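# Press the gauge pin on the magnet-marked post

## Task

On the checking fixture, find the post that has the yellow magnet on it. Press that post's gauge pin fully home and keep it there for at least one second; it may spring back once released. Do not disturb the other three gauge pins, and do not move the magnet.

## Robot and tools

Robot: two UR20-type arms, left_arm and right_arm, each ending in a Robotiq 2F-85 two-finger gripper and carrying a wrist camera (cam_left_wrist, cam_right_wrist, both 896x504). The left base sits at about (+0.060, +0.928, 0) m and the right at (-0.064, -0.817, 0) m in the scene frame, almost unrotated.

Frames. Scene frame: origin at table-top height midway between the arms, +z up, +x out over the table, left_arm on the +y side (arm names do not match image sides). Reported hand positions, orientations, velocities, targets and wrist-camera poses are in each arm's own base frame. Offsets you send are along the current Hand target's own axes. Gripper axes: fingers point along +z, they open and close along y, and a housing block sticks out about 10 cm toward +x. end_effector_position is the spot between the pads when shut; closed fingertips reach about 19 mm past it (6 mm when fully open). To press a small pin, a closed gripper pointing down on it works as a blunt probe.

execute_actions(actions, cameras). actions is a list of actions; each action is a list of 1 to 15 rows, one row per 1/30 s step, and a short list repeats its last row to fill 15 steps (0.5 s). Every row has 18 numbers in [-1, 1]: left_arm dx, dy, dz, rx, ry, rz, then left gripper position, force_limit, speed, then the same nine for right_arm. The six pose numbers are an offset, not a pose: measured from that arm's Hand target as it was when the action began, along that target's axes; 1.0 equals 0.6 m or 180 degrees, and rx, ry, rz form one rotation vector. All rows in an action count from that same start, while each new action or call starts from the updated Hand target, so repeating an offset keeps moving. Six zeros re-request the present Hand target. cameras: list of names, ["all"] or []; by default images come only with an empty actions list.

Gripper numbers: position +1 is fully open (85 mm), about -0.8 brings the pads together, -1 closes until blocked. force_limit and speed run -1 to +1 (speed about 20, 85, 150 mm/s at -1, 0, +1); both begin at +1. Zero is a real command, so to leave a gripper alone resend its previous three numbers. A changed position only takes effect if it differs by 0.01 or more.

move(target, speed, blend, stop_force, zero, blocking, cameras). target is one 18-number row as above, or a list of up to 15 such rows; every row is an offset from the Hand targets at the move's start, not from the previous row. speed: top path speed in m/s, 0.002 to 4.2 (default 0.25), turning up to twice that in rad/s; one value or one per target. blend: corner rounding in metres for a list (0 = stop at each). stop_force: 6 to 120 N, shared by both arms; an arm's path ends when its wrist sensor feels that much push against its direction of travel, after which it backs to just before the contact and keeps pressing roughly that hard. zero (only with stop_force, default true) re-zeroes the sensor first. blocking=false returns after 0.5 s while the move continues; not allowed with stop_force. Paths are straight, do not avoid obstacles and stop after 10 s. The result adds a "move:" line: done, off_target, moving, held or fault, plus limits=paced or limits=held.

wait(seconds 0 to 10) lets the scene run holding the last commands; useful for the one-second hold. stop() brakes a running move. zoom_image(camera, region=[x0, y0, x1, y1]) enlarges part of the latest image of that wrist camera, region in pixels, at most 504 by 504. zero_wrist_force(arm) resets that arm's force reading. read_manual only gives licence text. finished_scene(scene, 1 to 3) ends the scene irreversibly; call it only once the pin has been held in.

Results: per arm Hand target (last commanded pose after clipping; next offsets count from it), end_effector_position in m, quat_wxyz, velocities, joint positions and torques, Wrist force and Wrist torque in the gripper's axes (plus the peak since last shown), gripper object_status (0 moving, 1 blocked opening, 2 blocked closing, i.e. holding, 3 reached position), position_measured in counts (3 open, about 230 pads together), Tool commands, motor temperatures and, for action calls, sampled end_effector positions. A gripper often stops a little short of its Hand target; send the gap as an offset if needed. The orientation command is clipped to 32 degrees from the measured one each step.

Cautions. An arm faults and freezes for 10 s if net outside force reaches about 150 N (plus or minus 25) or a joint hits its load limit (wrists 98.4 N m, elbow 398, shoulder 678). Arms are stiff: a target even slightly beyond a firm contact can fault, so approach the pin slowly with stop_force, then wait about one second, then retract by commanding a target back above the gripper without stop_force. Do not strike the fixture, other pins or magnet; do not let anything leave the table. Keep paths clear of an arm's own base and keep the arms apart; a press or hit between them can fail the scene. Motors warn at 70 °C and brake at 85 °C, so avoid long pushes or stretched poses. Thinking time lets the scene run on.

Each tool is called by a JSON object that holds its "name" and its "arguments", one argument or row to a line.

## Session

{"name": "execute_actions", "arguments": {
  "actions": []
}}

Scene clock: 0.00 s.
left_arm: end_effector_position=(+1.6020, +0.5513, +0.3701) position_measured=3 object_status=3 end_effector_quat_wxyz=(-0.049, +0.940, +0.190, +0.279) | right_arm: end_effector_position=(+0.4481, +0.4679, +0.3319) position_measured=3 object_status=3 end_effector_quat_wxyz=(-0.272, +0.502, +0.649, +0.503)
Joint positions: left_arm=[0.193 -0.686 0.985 -2.439 -1.472 -3.319] | right_arm=[4.007 -1.969 -2.772 1.193 2.076 2.519]
Joint velocities: within noise
Joint torques (N m): no reading
Motor temperatures (°C): left_arm=[24 35 26 38 34 34] | right_arm=[28 35 36 37 34 38]
Wrist force (N): no reading
Wrist torque (N m): no reading
Wrist force, peak (N): no reading
Hand target: left_arm +1.6020, +0.5513, +0.3701; -0.049, +0.940, +0.190, +0.279 | right_arm +0.4481, +0.4679, +0.3319; -0.272, +0.502, +0.649, +0.503
Tool commands: left_gripper/position=+1.0 left_gripper/force_limit=+1.0 left_gripper/speed=+1.0 right_gripper/position=+1.0 right_gripper/force_limit=+1.0 right_gripper/speed=+1.0
camera_calibration:
cam_left_wrist: T_world_to_cam=[[0.359759, -0.933045, -0.000644322, -0.0546982], [-0.905937, -0.349141, -0.239538, 1.75183], [0.223274, 0.0867594, -0.970887, 0.0836019], [0, 0, 0, 1]] pos_world=[1.58806, 0.553346, 0.500761]
cam_right_wrist: T_world_to_cam=[[0.936397, -0.0141338, 0.350658, -0.517198], [0.256442, -0.654562, -0.711187, 0.443258], [0.239579, 0.755877, -0.609305, -0.132345], [0, 0, 0, 1]] pos_world=[0.40234, 0.382866, 0.41596]

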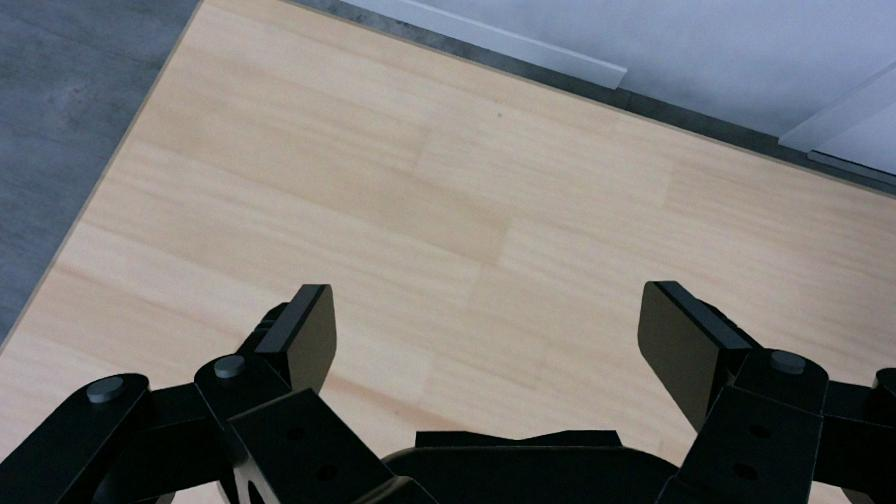

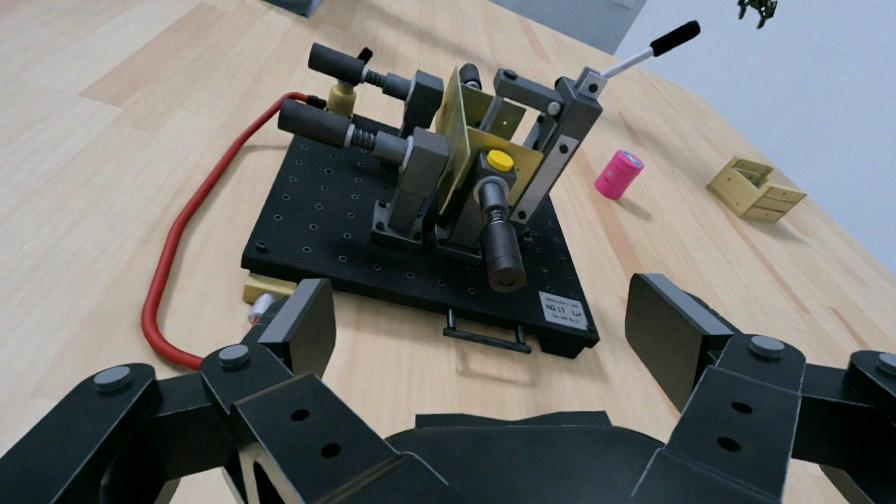

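{"name": "zoom_image", "arguments": {
  "camera": "cam_right_wrist",
  "region": [400, 130, 600, 330]
}}

{"name": "zoom_image", "arguments": {
  "camera": "cam_right_wrist",
  "region": [230, 20, 730, 380]
}}

Scaled by 2.520 from the camera's 896x504 image, which has a finer 1280x720 frame.

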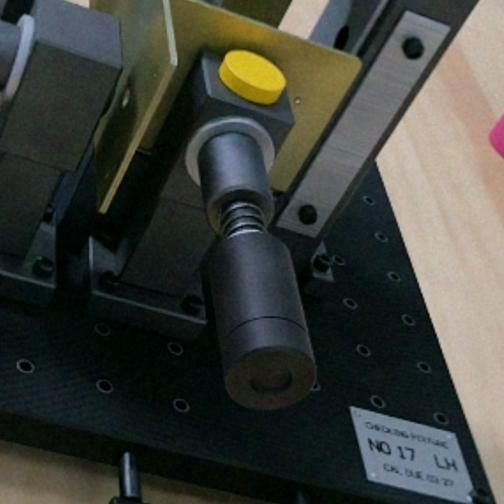

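Scaled by 1.008 from the camera's 896x504 image, which has a finer 1280x720 frame.

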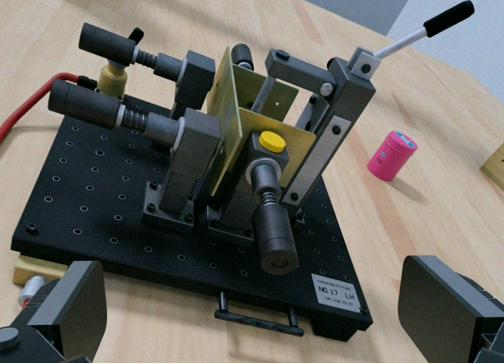

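{"name": "move", "arguments": {
  "target": [0,0,0,0,0,0,1,1,1,-0.1985,0.0663,0.3412,0.0725,-0.0967,0.1015,-1,-1,0],
  "speed": 0.3,
  "cameras": ["cam_right_wrist"]
}}

Scene clock: 6.60 s.
left_arm: end_effector_position=(+1.6020, +0.5513, +0.3701) position_measured=3 object_status=3 end_effector_quat_wxyz=(-0.049, +0.940, +0.190, +0.279) | right_arm: end_effector_position=(+0.5574, +0.6119, +0.1739) position_measured=232 object_status=3 end_effector_quat_wxyz=(-0.302, +0.634, +0.647, +0.296)
Joint positions: left_arm=[0.193 -0.686 0.985 -2.439 -1.472 -3.319] | right_arm=[4.01 -2.046 -2.5 0.564 2.102 2.626]
Joint torques (N m): left_arm=[-0.93 -273.28 -104.12 -11.41 1.22 -0.66] | right_arm=[-17.17 98.69 44.47 5.22 6.95 -8]
Wrist force (N): left_arm=[-0.1 -0.1 -0.1] | right_arm=[-0.4 0.6 -0.1]
Wrist torque (N m): left_arm=[-0.01 0.02 0.00] | right_arm=[0.31 0.40 -0.45]
Wrist force, peak (N): left_arm=[0.6 -0.5 -0.3] | right_arm=[0.0 2.0 3.1]
Hand target: left_arm +1.6020, +0.5513, +0.3701; -0.049, +0.940, +0.190, +0.279 | right_arm +0.5574, +0.6119, +0.1738; -0.302, +0.634, +0.647, +0.296
Off the commanded pose: left_arm 0.000 m, 0 deg | right_arm 0.000 m, 0 deg.
move: done
camera_calibration:
cam_right_wrist: T_world_to_cam=[[0.999582, 0.00711112, -0.0280121, -0.544403], [-0.0084876, -0.854284, -0.519738, 0.633647], [-0.0276262, 0.519759, -0.853866, -0.0276924], [0, 0, 0, 1]] pos_world=[0.548788, 0.559579, 0.290435]
Images, in order (width x height): cam_right_wrist 896x504.

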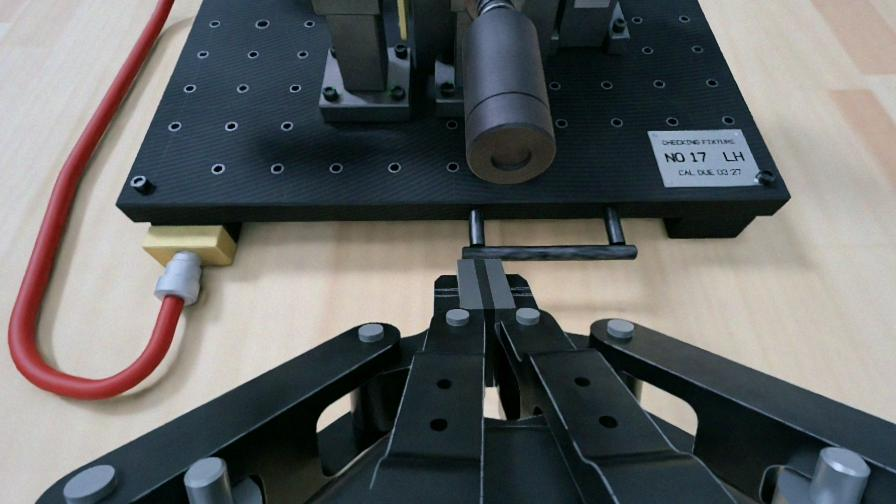

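{"name": "move", "arguments": {
  "target": [0,0,0,0,0,0,1,1,1,0.0272,0.0207,0.0375,0,0,0,-1,-1,0],
  "speed": 0.12,
  "cameras": ["cam_right_wrist"]
}}

Scene clock: 8.60 s.
left_arm: end_effector_position=(+1.6020, +0.5513, +0.3701) position_measured=3 object_status=3 end_effector_quat_wxyz=(-0.049, +0.940, +0.190, +0.279) | right_arm: end_effector_position=(+0.5692, +0.6397, +0.1719) position_measured=232 object_status=3 end_effector_quat_wxyz=(-0.302, +0.634, +0.647, +0.296)
Joint positions: left_arm=[0.193 -0.686 0.985 -2.439 -1.472 -3.319] | right_arm=[4.024 -2.06 -2.464 0.547 2.093 2.638]
Joint torques (N m): left_arm=[4.07 -275.39 -102.51 -11.42 0.8 -1.3] | right_arm=[22.44 114.85 40.98 5.26 -1.92 5.6]
Wrist force (N): left_arm=[0.3 0.0 -0.1] | right_arm=[-0.3 1.0 -0.3]
Wrist torque (N m): left_arm=[0.01 -0.06 0.00] | right_arm=[0.38 0.34 -0.55]
Wrist force, peak (N): left_arm=[0.6 -0.2 -0.2] | right_arm=[-0.9 0.4 -1.2]
Hand target: left_arm +1.6020, +0.5513, +0.3701; -0.049, +0.940, +0.190, +0.279 | right_arm +0.5693, +0.6399, +0.1719; -0.302, +0.634, +0.647, +0.296
Off the commanded pose: left_arm 0.000 m, 0 deg | right_arm 0.000 m, 0 deg.
move: done
camera_calibration:
cam_right_wrist: T_world_to_cam=[[0.99958, 0.00715995, -0.0280986, -0.556453], [-0.0084894, -0.85431, -0.519694, 0.656461], [-0.0277259, 0.519714, -0.85389, -0.0434343], [0, 0, 0, 1]] pos_world=[0.560588, 0.587379, 0.288435]
Images, in order (width x height): cam_right_wrist 896x504.

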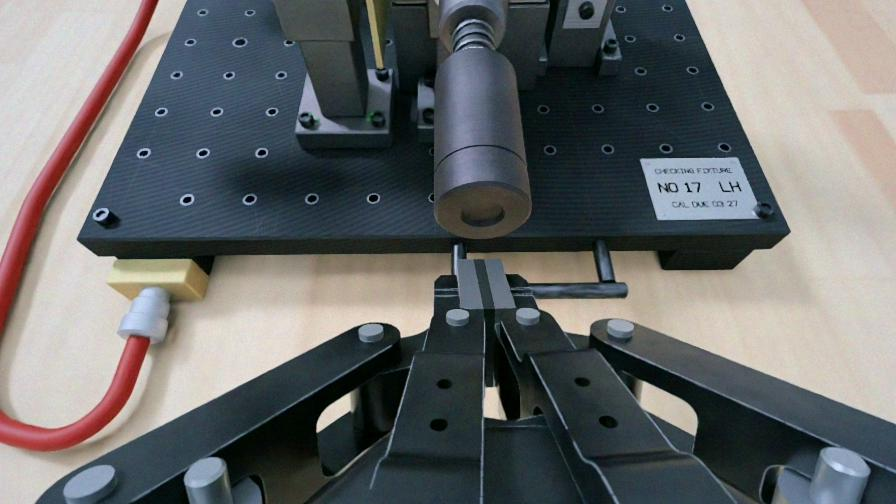

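{"name": "move", "arguments": {
  "target": [
    [0,0,0,0,0,0,1,1,1,0.0107,0.0019,0.0128,0,0,0,-1,-1,0],
    [0,0,0,0,0,0,1,1,1,0.0289,0.0023,0.0345,0,0,0,-1,-1,0],
    [0,0,0,0,0,0,1,1,1,0.0643,0.0031,0.0766,0,0,0,-1,-1,0]
  ],
  "speed": [0.08,0.03,0.01],
  "stop_force": 60,
  "cameras": ["cam_right_wrist"]
}}

Scene clock: 12.43 s.
left_arm: end_effector_position=(+1.6020, +0.5513, +0.3701) position_measured=3 object_status=3 end_effector_quat_wxyz=(-0.049, +0.940, +0.190, +0.279) | right_arm: end_effector_position=(+0.5700, +0.6818, +0.1718) position_measured=232 object_status=3 end_effector_quat_wxyz=(-0.302, +0.634, +0.647, +0.296)
Joint positions: left_arm=[0.193 -0.686 0.985 -2.439 -1.472 -3.319] | right_arm=[4.062 -2.073 -2.426 0.538 2.068 2.67]
Joint torques (N m): left_arm=[0.9 -269.78 -103.05 -11.67 1 -1.66] | right_arm=[15.28 145.82 55.21 15.27 10.79 -7.47]
Wrist force (N): left_arm=[0.0 -0.1 -0.3] | right_arm=[-30.3 -4.0 -55.2]
Wrist torque (N m): left_arm=[0.00 0.00 0.00] | right_arm=[0.36 0.42 -0.39]
Wrist force, peak (N): left_arm=[0.6 -0.3 -0.3] | right_arm=[-45.0 -7.8 -91.4]
Hand target: left_arm +1.6020, +0.5513, +0.3701; -0.049, +0.940, +0.190, +0.279 | right_arm +0.5700, +0.6818, +0.1718; -0.302, +0.634, +0.647, +0.296 (not the last commanded pose)
Off the commanded pose: left_arm 0.000 m, 0 deg | right_arm 0.018 m, 0 deg.
move: contact (right_arm); path passed 2 of 3 targets
camera_calibration:
cam_right_wrist: T_world_to_cam=[[0.99958, 0.00715765, -0.0280993, -0.557553], [-0.00848937, -0.854355, -0.51962, 0.692526], [-0.0277261, 0.51964, -0.853935, -0.0652843], [0, 0, 0, 1]] pos_world=[0.561388, 0.629579, 0.288435]
Images, in order (width x height): cam_right_wrist 896x504.

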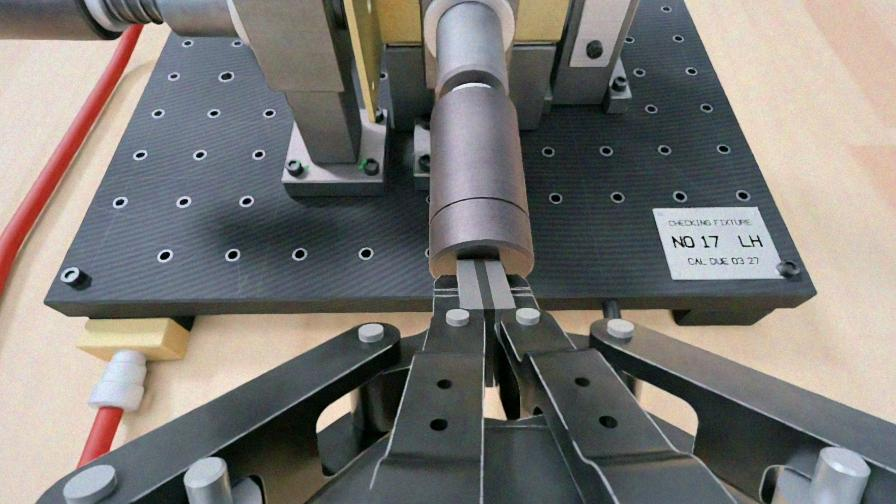

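{"name": "wait", "arguments": {
  "seconds": 1.1,
  "cameras": ["cam_right_wrist"]
}}

{"name": "zoom_image", "arguments": {
  "camera": "cam_right_wrist",
  "region": [400, 0, 560, 160]
}}

Scene clock: 13.83 s.
left_arm: end_effector_position=(+1.6020, +0.5513, +0.3701) position_measured=3 object_status=3 end_effector_quat_wxyz=(-0.049, +0.940, +0.190, +0.279) | right_arm: end_effector_position=(+0.5700, +0.6818, +0.1718) position_measured=232 object_status=3 end_effector_quat_wxyz=(-0.302, +0.634, +0.647, +0.296)
Joint positions: left_arm=[0.193 -0.686 0.985 -2.439 -1.472 -3.319] | right_arm=[4.062 -2.073 -2.426 0.538 2.068 2.67]
Joint torques (N m): left_arm=[4.85 -271.53 -102.55 -12.05 0.77 -1.58] | right_arm=[9.67 149.91 50.84 16.41 9.68 -6.98]
Wrist force (N): left_arm=[-0.1 0.0 -0.1] | right_arm=[-29.4 -2.9 -49.8]
Wrist torque (N m): left_arm=[0.01 0.02 0.00] | right_arm=[0.41 0.40 -0.38]
Wrist force, peak (N): left_arm=[0.3 -0.5 -0.2] | right_arm=[-30.2 -4.0 -54.6]
Hand target: left_arm +1.6020, +0.5513, +0.3701; -0.049, +0.940, +0.190, +0.279 | right_arm +0.5700, +0.6818, +0.1718; -0.302, +0.634, +0.647, +0.296 (not the last commanded pose)
Tool commands: left_gripper/position=+1.0 left_gripper/force_limit=+1.0 left_gripper/speed=+1.0 right_gripper/position=-1.0 right_gripper/force_limit=-1.0 right_gripper/speed=+0.0
Off the commanded pose: left_arm 0.000 m, 0 deg | right_arm 0.018 m, 0 deg.
wait: 1.10 s; at rest from the start
camera_calibration:
cam_right_wrist: T_world_to_cam=[[0.99958, 0.00715765, -0.0280993, -0.557553], [-0.00848937, -0.854355, -0.51962, 0.692441], [-0.0277261, 0.51964, -0.853935, -0.0652324], [0, 0, 0, 1]] pos_world=[0.561388, 0.629479, 0.288435]
Images, in order (width x height): cam_right_wrist 896x504.

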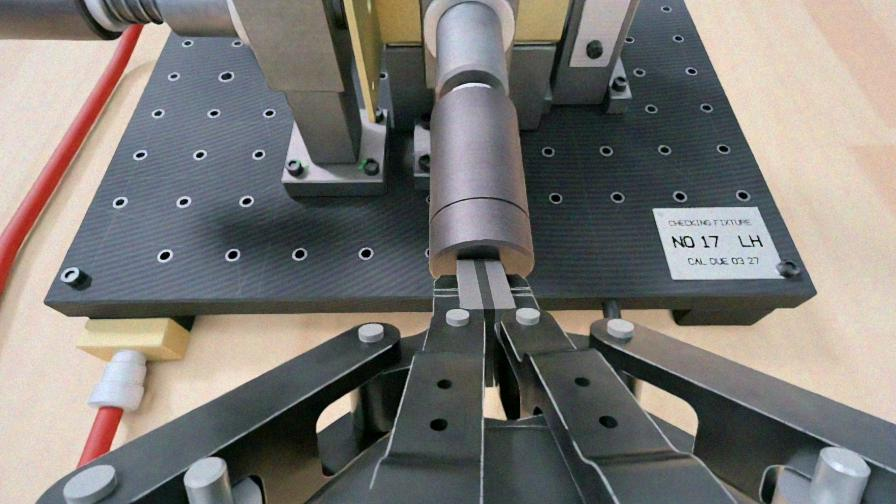

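Scaled by 3.150 from the camera's 896x504 image, which has a finer 1280x720 frame.

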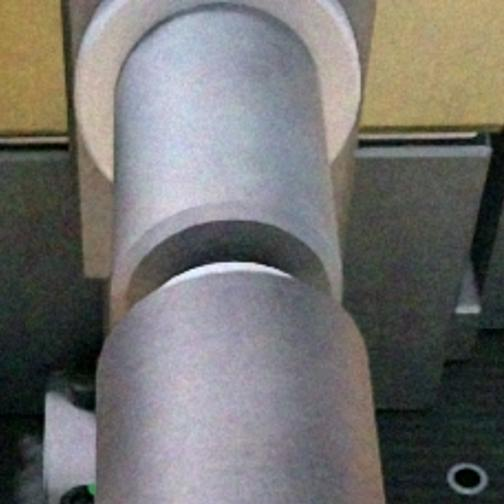

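{"name": "move", "arguments": {
  "target": [0,0,0,0,0,0,1,1,1,0.00032,0,0.00038,0,0,0,-1,-1,0],
  "speed": 0.01
}}

Scene clock: 14.80 s.
left_arm: end_effector_position=(+1.6020, +0.5513, +0.3701) position_measured=3 object_status=3 end_effector_quat_wxyz=(-0.049, +0.940, +0.190, +0.279) | right_arm: end_effector_position=(+0.5700, +0.6820, +0.1719) position_measured=232 object_status=3 end_effector_quat_wxyz=(-0.302, +0.634, +0.647, +0.296)
Joint positions: left_arm=[0.193 -0.686 0.985 -2.439 -1.472 -3.319] | right_arm=[4.062 -2.073 -2.426 0.538 2.067 2.67]
Joint torques (N m): left_arm=[-0.11 -272.61 -103.76 -11.41 1.12 -1.07] | right_arm=[65.24 113.66 98.17 11.42 2.82 6.44]
Wrist force (N): left_arm=[0.2 -0.1 -0.2] | right_arm=[-39.7 -3.4 -68.3]
Wrist torque (N m): left_arm=[-0.02 -0.04 0.00] | right_arm=[0.43 0.36 -0.39]
Wrist force, peak (N): left_arm=[0.5 -0.2 0.1] | right_arm=[-39.7 -3.4 -68.3]
Hand target: left_arm +1.6020, +0.5513, +0.3701; -0.049, +0.940, +0.190, +0.279 | right_arm +0.5700, +0.6821, +0.1718; -0.302, +0.634, +0.647, +0.296
Off the commanded pose: left_arm 0.000 m, 0 deg | right_arm 0.000 m, 0 deg.
move: done

{"name": "wait", "arguments": {
  "seconds": 1.1
}}

{"name": "move", "arguments": {
  "target": [0,0,0,0,0,0,1,1,1,-0.0375,-0.0008,-0.0447,0,0,0,-1,-1,0],
  "speed": 0.06,
  "cameras": ["cam_right_wrist"]
}}

Scene clock: 17.60 s.
left_arm: end_effector_position=(+1.6020, +0.5513, +0.3701) position_measured=3 object_status=3 end_effector_quat_wxyz=(-0.049, +0.940, +0.190, +0.279) | right_arm: end_effector_position=(+0.5700, +0.6821, +0.1718) position_measured=232 object_status=3 end_effector_quat_wxyz=(-0.302, +0.634, +0.647, +0.296)
Joint positions: left_arm=[0.193 -0.686 0.985 -2.439 -1.472 -3.319] | right_arm=[4.062 -2.073 -2.426 0.538 2.067 2.67]
Joint torques (N m): left_arm=[0.58 -273.6 -103.08 -10.89 0.87 -0.55] | right_arm=[80.26 99.05 113.7 9.36 7.86 5.4]
Wrist force (N): left_arm=[-0.1 -0.2 0.0] | right_arm=[-52.8 -6.8 -93.8]
Wrist torque (N m): left_arm=[-0.03 0.01 -0.01] | right_arm=[0.42 0.50 -0.47]
Wrist force, peak (N): left_arm=[0.4 -0.3 -0.3] | right_arm=[-52.8 -6.8 -93.8]
Hand target: left_arm +1.6020, +0.5513, +0.3701; -0.049, +0.940, +0.190, +0.279 | right_arm +0.5700, +0.6821, +0.1718; -0.302, +0.634, +0.647, +0.296
Tool commands: left_gripper/position=+1.0 left_gripper/force_limit=+1.0 left_gripper/speed=+1.0 right_gripper/position=-1.0 right_gripper/force_limit=-1.0 right_gripper/speed=+0.0
Off the commanded pose: left_arm 0.000 m, 0 deg | right_arm 0.000 m, 0 deg.
wait: 1.10 s; at rest from the start

Scene clock: 18.57 s.
left_arm: end_effector_position=(+1.6020, +0.5513, +0.3701) position_measured=3 object_status=3 end_effector_quat_wxyz=(-0.049, +0.940, +0.190, +0.279) | right_arm: end_effector_position=(+0.5702, +0.6473, +0.1718) position_measured=232 object_status=3 end_effector_quat_wxyz=(-0.302, +0.634, +0.647, +0.296)
Joint positions: left_arm=[0.193 -0.686 0.985 -2.439 -1.472 -3.319] | right_arm=[4.03 -2.063 -2.456 0.544 2.089 2.643]
Joint torques (N m): left_arm=[2.6 -274.77 -102.08 -11.22 1.21 -0.85] | right_arm=[-19.37 151.24 13.93 16.04 7.12 -5.92]
Wrist force (N): left_arm=[0.4 -0.2 -0.1] | right_arm=[0.6 0.7 1.0]
Wrist torque (N m): left_arm=[-0.05 -0.08 -0.01] | right_arm=[0.35 0.17 -0.12]
Wrist force, peak (N): left_arm=[0.5 -0.2 -0.2] | right_arm=[-52.5 -6.9 -93.9]
Hand target: left_arm +1.6020, +0.5513, +0.3701; -0.049, +0.940, +0.190, +0.279 | right_arm +0.5702, +0.6471, +0.1718; -0.302, +0.634, +0.647, +0.296
Off the commanded pose: left_arm 0.000 m, 0 deg | right_arm 0.000 m, 0 deg.
move: done
camera_calibration:
cam_right_wrist: T_world_to_cam=[[0.99958, 0.00715788, -0.0280992, -0.557506], [-0.0084891, -0.854355, -0.51962, 0.662967], [-0.0277261, 0.51964, -0.853935, -0.0472992], [0, 0, 0, 1]] pos_world=[0.561588, 0.594979, 0.288435]
Images, in order (width x height): cam_right_wrist 896x504.

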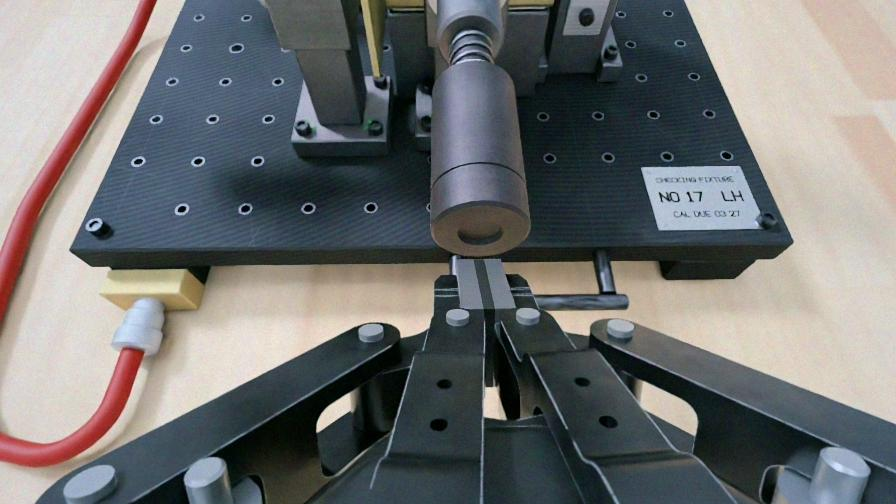

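{"name": "finished_scene", "arguments": {
  "scene": 2
}}

The scene is finished: the task was done.


## Next scene

The same job, from a new start.

{"name": "execute_actions", "arguments": {
  "actions": []
}}

Scene clock: 0.00 s.
left_arm: end_effector_position=(+0.3071, -0.4220, +0.1602) position_measured=3 object_status=3 end_effector_quat_wxyz=(+0.066, +0.956, -0.074, +0.275) | right_arm: end_effector_position=(+0.4900, -0.3027, +0.2369) position_measured=3 object_status=3 end_effector_quat_wxyz=(+0.548, -0.467, -0.511, -0.471)
Joint positions: left_arm=[-1.763 -1.739 2.857 -2.766 -1.003 1.555] | right_arm=[2.511 -2.074 -2.06 -2.212 2.389 -0.015]
Joint velocities: within noise
Joint torques (N m): no reading
Motor temperatures (°C): left_arm=[24 35 26 38 34 33] | right_arm=[28 35 35 36 33 38]
Wrist force (N): no reading
Wrist torque (N m): no reading
Wrist force, peak (N): no reading
Hand target: left_arm +0.3071, -0.4220, +0.1602; +0.066, +0.956, -0.074, +0.275 | right_arm +0.4900, -0.3027, +0.2369; +0.548, -0.467, -0.511, -0.471
Tool commands: left_gripper/position=+1.0 left_gripper/force_limit=+1.0 left_gripper/speed=+1.0 right_gripper/position=+1.0 right_gripper/force_limit=+1.0 right_gripper/speed=+1.0
camera_calibration:
cam_left_wrist: T_world_to_cam=[[-0.204299, -0.976285, 0.0716159, -0.353754], [-0.955218, 0.182823, -0.232669, 0.427195], [0.214058, -0.115943, -0.969916, 0.170568], [0, 0, 0, 1]] pos_world=[0.299281, -0.40369, 0.290166]
cam_right_wrist: T_world_to_cam=[[0.98966, 0.130322, -0.059914, -0.419077], [-0.0206188, -0.284112, -0.958569, 0.167032], [-0.141945, 0.949893, -0.278487, 0.549542], [0, 0, 0, 1]] pos_world=[0.496192, -0.419935, 0.288044]

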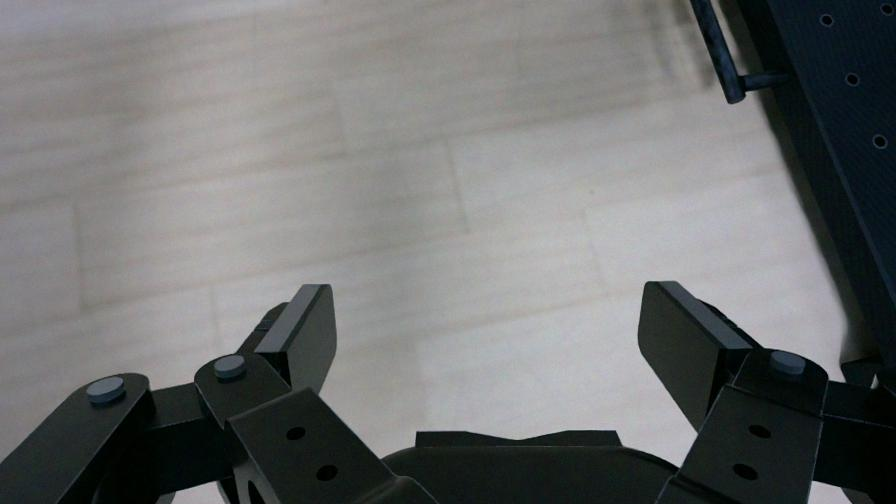

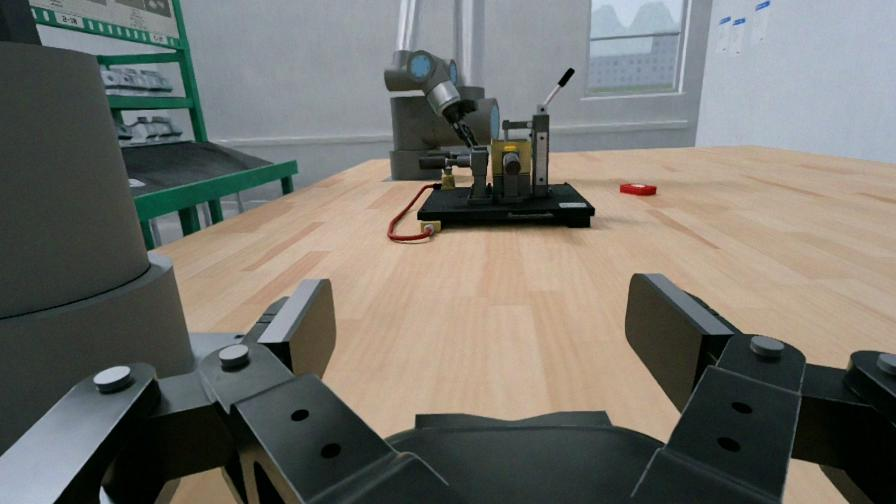

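{"name": "zoom_image", "arguments": {
  "camera": "cam_right_wrist",
  "region": [385, 50, 625, 250]
}}

Scaled by 2.100 from the camera's 896x504 image, which has a finer 1280x720 frame.

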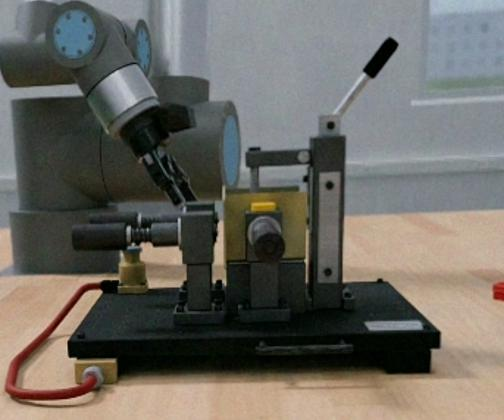

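{"name": "move", "arguments": {
  "target": [0,0,0,0,0,0,1,1,1,-0.0988,0.1282,0.961,-0.0442,-0.0128,-0.0103,-1,-1,0],
  "speed": 0.45,
  "cameras": ["cam_right_wrist"]
}}

{"name": "zoom_image", "arguments": {
  "camera": "cam_right_wrist",
  "region": [330, 40, 610, 290]
}}

Scene clock: 4.63 s.
left_arm: end_effector_position=(+0.3071, -0.4220, +0.1602) position_measured=3 object_status=3 end_effector_quat_wxyz=(+0.066, +0.956, -0.074, +0.275) | right_arm: end_effector_position=(+0.4949, +0.2808, +0.2000) position_measured=232 object_status=3 end_effector_quat_wxyz=(+0.496, -0.505, -0.495, -0.504)
Joint positions: left_arm=[-1.763 -1.739 2.857 -2.766 -1.003 1.555] | right_arm=[3.449 -1.867 -2.571 -1.844 3.466 0.001]
Joint torques (N m): left_arm=[1.28 -12.01 -55.81 -10.03 3.6 -0.65] | right_arm=[20.42 64.42 14.15 5.73 4.78 5.87]
Wrist force (N): left_arm=[0.1 0.1 -0.1] | right_arm=[-0.2 -0.7 0.4]
Wrist torque (N m): left_arm=[0.01 -0.01 0.00] | right_arm=[-0.08 0.05 -0.35]
Wrist force, peak (N): left_arm=[0.3 0.3 -0.4] | right_arm=[1.5 0.3 5.4]
Hand target: left_arm +0.3071, -0.4220, +0.1602; +0.066, +0.956, -0.074, +0.275 | right_arm +0.4948, +0.2808, +0.2000; +0.496, -0.504, -0.495, -0.504
Off the commanded pose: left_arm 0.000 m, 0 deg | right_arm 0.000 m, 0 deg.
move: done
camera_calibration:
cam_right_wrist: T_world_to_cam=[[0.999476, -0.00992032, -0.0308269, -0.473377], [-0.0323806, -0.319557, -0.947014, 0.310996], [-0.000456276, 0.947515, -0.319711, -0.0754152], [0, 0, 0, 1]] pos_world=[0.483165, 0.166142, 0.255814]
Images, in order (width x height): cam_right_wrist 896x504.

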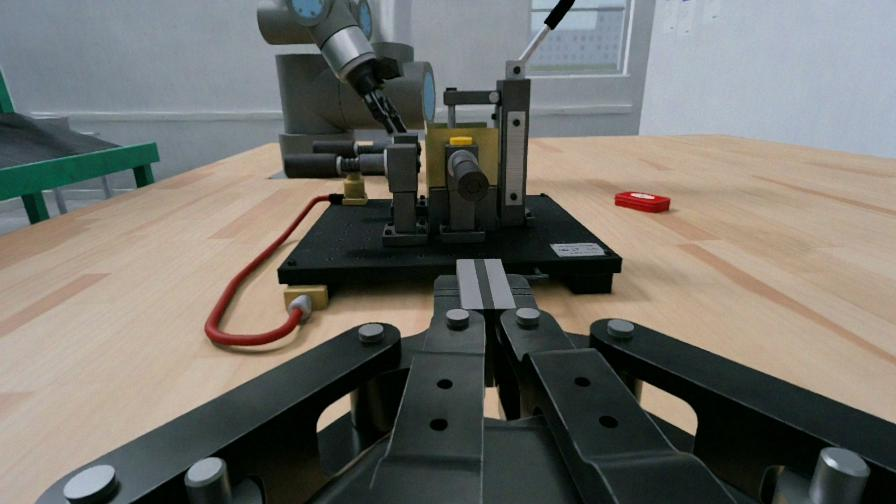

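Scaled by 1.800 from the camera's 896x504 image, which has a finer 1280x720 frame.

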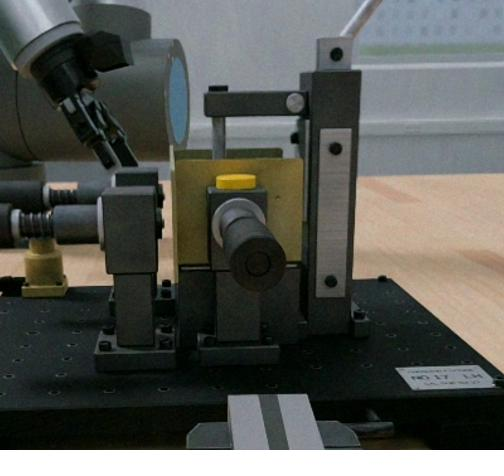

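{"name": "move", "arguments": {
  "target": [0,0,0,0,0,0,1,1,1,-0.0517,0.0203,0.4657,0,0,0,-1,-1,0],
  "speed": 0.3,
  "cameras": ["cam_right_wrist"]
}}

Scene clock: 7.33 s.
left_arm: end_effector_position=(+0.3071, -0.4220, +0.1602) position_measured=3 object_status=3 end_effector_quat_wxyz=(+0.066, +0.956, -0.074, +0.275) | right_arm: end_effector_position=(+0.5119, +0.5599, +0.1691) position_measured=232 object_status=3 end_effector_quat_wxyz=(+0.496, -0.505, -0.495, -0.504)
Joint positions: left_arm=[-1.763 -1.739 2.857 -2.766 -1.003 1.555] | right_arm=[3.929 -1.963 -2.492 -1.828 3.947 0.001]
Joint torques (N m): left_arm=[-1.09 -16.76 -53.11 -9.93 2.86 -1.41] | right_arm=[12.54 86.04 48.99 -0.41 7.4 -4.86]
Wrist force (N): left_arm=[0.0 0.0 -0.3] | right_arm=[1.2 -1.1 0.3]
Wrist torque (N m): left_arm=[0.00 0.01 0.00] | right_arm=[-0.15 -0.33 -0.47]
Wrist force, peak (N): left_arm=[0.4 0.1 -0.4] | right_arm=[0.8 -0.9 4.0]
Hand target: left_arm +0.3071, -0.4220, +0.1602; +0.066, +0.956, -0.074, +0.275 | right_arm +0.5119, +0.5600, +0.1690; +0.496, -0.504, -0.495, -0.504
Off the commanded pose: left_arm 0.000 m, 0 deg | right_arm 0.000 m, 0 deg.
move: done
camera_calibration:
cam_right_wrist: T_world_to_cam=[[0.999469, -0.00988704, -0.031049, -0.488517], [-0.0325805, -0.319432, -0.947049, 0.371398], [-0.000554551, 0.947557, -0.319585, -0.349674], [0, 0, 0, 1]] pos_world=[0.500164, 0.445143, 0.224814]
Images, in order (width x height): cam_right_wrist 896x504.

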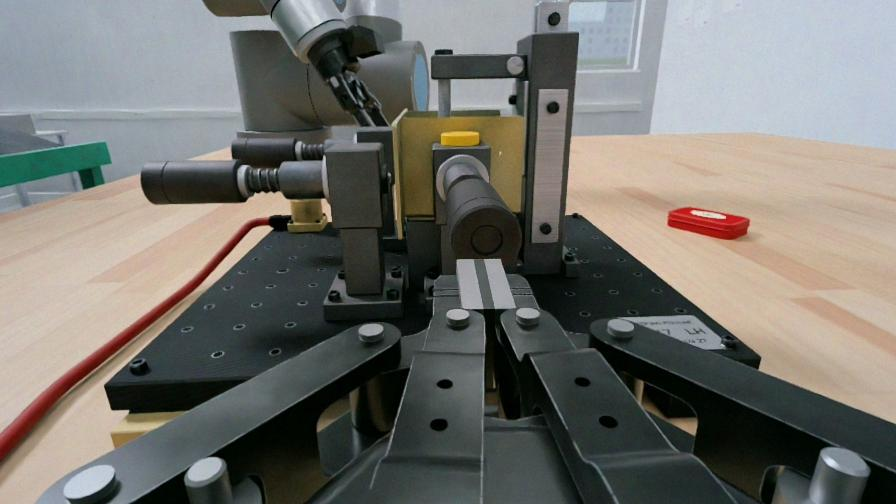

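{"name": "zoom_image", "arguments": {
  "camera": "cam_right_wrist",
  "region": [400, 120, 600, 300]
}}

Scaled by 2.520 from the camera's 896x504 image, which has a finer 1280x720 frame.

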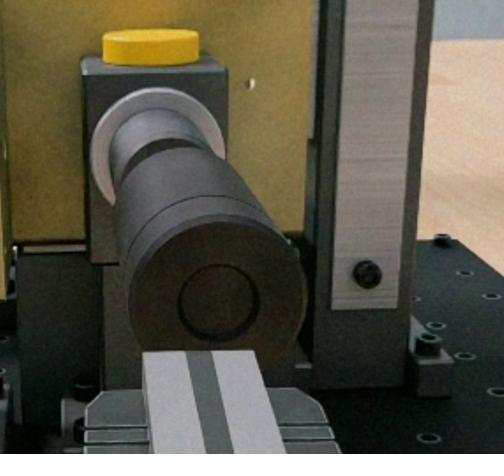

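{"name": "move", "arguments": {
  "target": [
    [0,0,0,0,0,0,1,1,1,-0.0067,0.0142,0.075,0,0,0,-1,-1,0],
    [0,0,0,0,0,0,1,1,1,-0.0067,0.0123,0.13,0,0,0,-1,-1,0],
    [0,0,0,0,0,0,1,1,1,-0.0067,0.0102,0.1917,0,0,0,-1,-1,0]
  ],
  "speed": [0.12,0.03,0.01],
  "stop_force": 60,
  "cameras": ["cam_right_wrist"]
}}

Scene clock: 12.97 s.
left_arm: end_effector_position=(+0.3071, -0.4220, +0.1602) position_measured=3 object_status=3 end_effector_quat_wxyz=(+0.066, +0.956, -0.074, +0.275) | right_arm: end_effector_position=(+0.5204, +0.6505, +0.1650) position_measured=232 object_status=3 end_effector_quat_wxyz=(+0.496, -0.504, -0.495, -0.504)
Joint positions: left_arm=[-1.763 -1.739 2.857 -2.766 -1.003 1.555] | right_arm=[4.029 -1.997 -2.42 -1.866 4.047 0.001]
Joint torques (N m): left_arm=[-0.89 -10.42 -57.83 -10.46 3.85 -0.99] | right_arm=[7.49 126.28 61.07 15.95 -3.67 -7.51]
Wrist force (N): left_arm=[0.1 0.0 0.1] | right_arm=[2.4 -0.7 -54.0]
Wrist torque (N m): left_arm=[0.00 -0.01 0.00] | right_arm=[0.04 0.05 -0.27]
Wrist force, peak (N): left_arm=[0.5 0.1 -0.3] | right_arm=[24.9 -0.3 -105.2]
Hand target: left_arm +0.3071, -0.4220, +0.1602; +0.066, +0.956, -0.074, +0.275 | right_arm +0.5204, +0.6505, +0.1650; +0.496, -0.504, -0.495, -0.504 (not the last commanded pose)
Off the commanded pose: left_arm 0.000 m, 0 deg | right_arm 0.024 m, 0 deg.
move: contact (right_arm); path passed 2 of 3 targets
camera_calibration:
cam_right_wrist: T_world_to_cam=[[0.999472, -0.00985421, -0.0309562, -0.49638], [-0.0324821, -0.319436, -0.947051, 0.396815], [-0.000556092, 0.947557, -0.319587, -0.436889], [0, 0, 0, 1]] pos_world=[0.508764, 0.535843, 0.220814]
Images, in order (width x height): cam_right_wrist 896x504.

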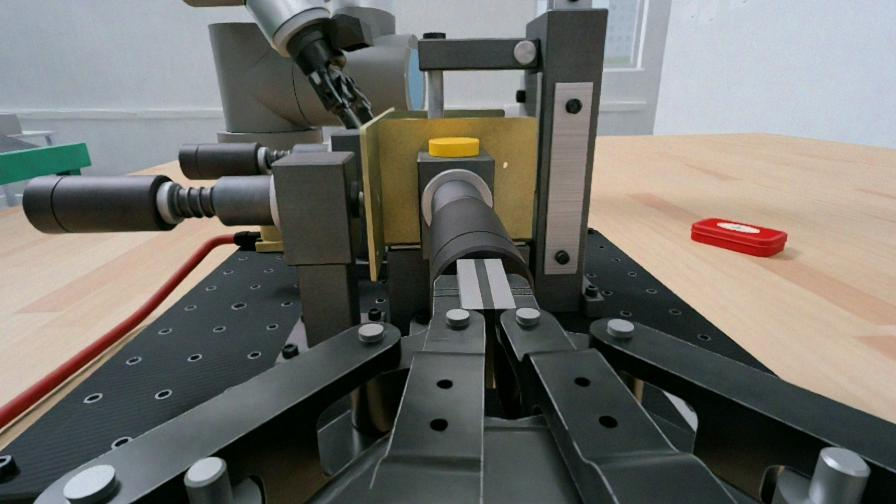

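{"name": "move", "arguments": {
  "target": [0,0,0,0,0,0,1,1,1,0,0,0.00042,0,0,0,-1,-1,0],
  "speed": 0.01
}}

{"name": "wait", "arguments": {
  "seconds": 0.9
}}

{"name": "zoom_image", "arguments": {
  "camera": "cam_right_wrist",
  "region": [400, 120, 560, 300]
}}

Scene clock: 13.80 s.
left_arm: end_effector_position=(+0.3071, -0.4220, +0.1602) position_measured=3 object_status=3 end_effector_quat_wxyz=(+0.066, +0.956, -0.074, +0.275) | right_arm: end_effector_position=(+0.5204, +0.6506, +0.1650) position_measured=232 object_status=3 end_effector_quat_wxyz=(+0.496, -0.505, -0.495, -0.504)
Joint positions: left_arm=[-1.763 -1.739 2.857 -2.766 -1.003 1.555] | right_arm=[4.03 -1.997 -2.42 -1.866 4.047 0.001]
Joint torques (N m): left_arm=[-0.53 -10.98 -54.78 -10.35 2.99 -1.15] | right_arm=[62.32 105.57 91.87 8.58 5.39 -7.88]
Wrist force (N): left_arm=[-0.1 0.2 -0.1] | right_arm=[3.4 -1.4 -76.2]
Wrist torque (N m): left_arm=[0.03 0.02 0.00] | right_arm=[0.19 0.05 -0.26]
Wrist force, peak (N): left_arm=[-0.5 -0.1 -0.2] | right_arm=[3.4 -1.4 -76.2]
Hand target: left_arm +0.3071, -0.4220, +0.1602; +0.066, +0.956, -0.074, +0.275 | right_arm +0.5204, +0.6507, +0.1650; +0.496, -0.504, -0.495, -0.504
Off the commanded pose: left_arm 0.000 m, 0 deg | right_arm 0.000 m, 0 deg.
move: done

Scene clock: 14.70 s.
left_arm: end_effector_position=(+0.3071, -0.4220, +0.1602) position_measured=3 object_status=3 end_effector_quat_wxyz=(+0.066, +0.956, -0.074, +0.275) | right_arm: end_effector_position=(+0.5204, +0.6507, +0.1650) position_measured=232 object_status=3 end_effector_quat_wxyz=(+0.496, -0.504, -0.495, -0.504)
Joint positions: left_arm=[-1.763 -1.739 2.857 -2.766 -1.003 1.555] | right_arm=[4.03 -1.997 -2.42 -1.866 4.047 0.001]
Joint torques (N m): left_arm=[3.04 -10.91 -56.8 -10.07 3.14 -1.44] | right_arm=[77.66 93.35 108.26 9.41 4.3 -6.8]
Wrist force (N): left_arm=[0.1 -0.1 0.1] | right_arm=[8.7 -1.1 -95.0]
Wrist torque (N m): left_arm=[-0.03 -0.01 0.00] | right_arm=[0.29 0.15 -0.24]
Wrist force, peak (N): left_arm=[0.3 0.3 0.0] | right_arm=[8.7 -1.1 -95.0]
Hand target: left_arm +0.3071, -0.4220, +0.1602; +0.066, +0.956, -0.074, +0.275 | right_arm +0.5204, +0.6507, +0.1650; +0.496, -0.504, -0.495, -0.504
Tool commands: left_gripper/position=+1.0 left_gripper/force_limit=+1.0 left_gripper/speed=+1.0 right_gripper/position=-1.0 right_gripper/force_limit=-1.0 right_gripper/speed=+0.0
Off the commanded pose: left_arm 0.000 m, 0 deg | right_arm 0.000 m, 0 deg.
wait: 0.90 s; at rest by 0.17 s

Scaled by 2.800 from the camera's 896x504 image, which has a finer 1280x720 frame.
This view is cut from an older image: the scene may have changed since it was taken.

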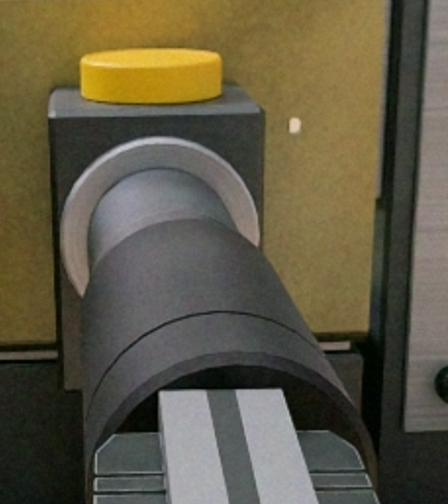

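Fully seated and held; now back off gently.

{"name": "move", "arguments": {
  "target": [0,0,0,0,0,0,1,1,1,0,0.002,-0.055,0,0,0,-1,-1,0],
  "speed": 0.06
}}

{"name": "finished_scene", "arguments": {
  "scene": 3
}}

Scene clock: 15.87 s.
left_arm: end_effector_position=(+0.3071, -0.4220, +0.1602) position_measured=3 object_status=3 end_effector_quat_wxyz=(+0.066, +0.956, -0.074, +0.275) | right_arm: end_effector_position=(+0.5210, +0.6179, +0.1650) position_measured=232 object_status=3 end_effector_quat_wxyz=(+0.496, -0.504, -0.495, -0.504)
Joint positions: left_arm=[-1.763 -1.739 2.857 -2.766 -1.003 1.555] | right_arm=[3.991 -1.988 -2.443 -1.851 4.008 0.001]
Joint torques (N m): left_arm=[3.5 -13.09 -57.87 -9.64 2.4 -1.69] | right_arm=[-25.53 133.68 18.36 10.14 -4.3 -5.41]
Wrist force (N): left_arm=[0.0 0.2 -0.4] | right_arm=[0.0 -1.9 0.3]
Wrist torque (N m): left_arm=[0.03 0.00 0.00] | right_arm=[-0.24 -0.06 -0.33]
Wrist force, peak (N): left_arm=[0.0 0.4 -0.3] | right_arm=[9.5 -1.5 -97.1]
Hand target: left_arm +0.3071, -0.4220, +0.1602; +0.066, +0.956, -0.074, +0.275 | right_arm +0.5210, +0.6177, +0.1650; +0.496, -0.504, -0.495, -0.504
Off the commanded pose: left_arm 0.000 m, 0 deg | right_arm 0.000 m, 0 deg.
move: done

The scene is finished: the task was done.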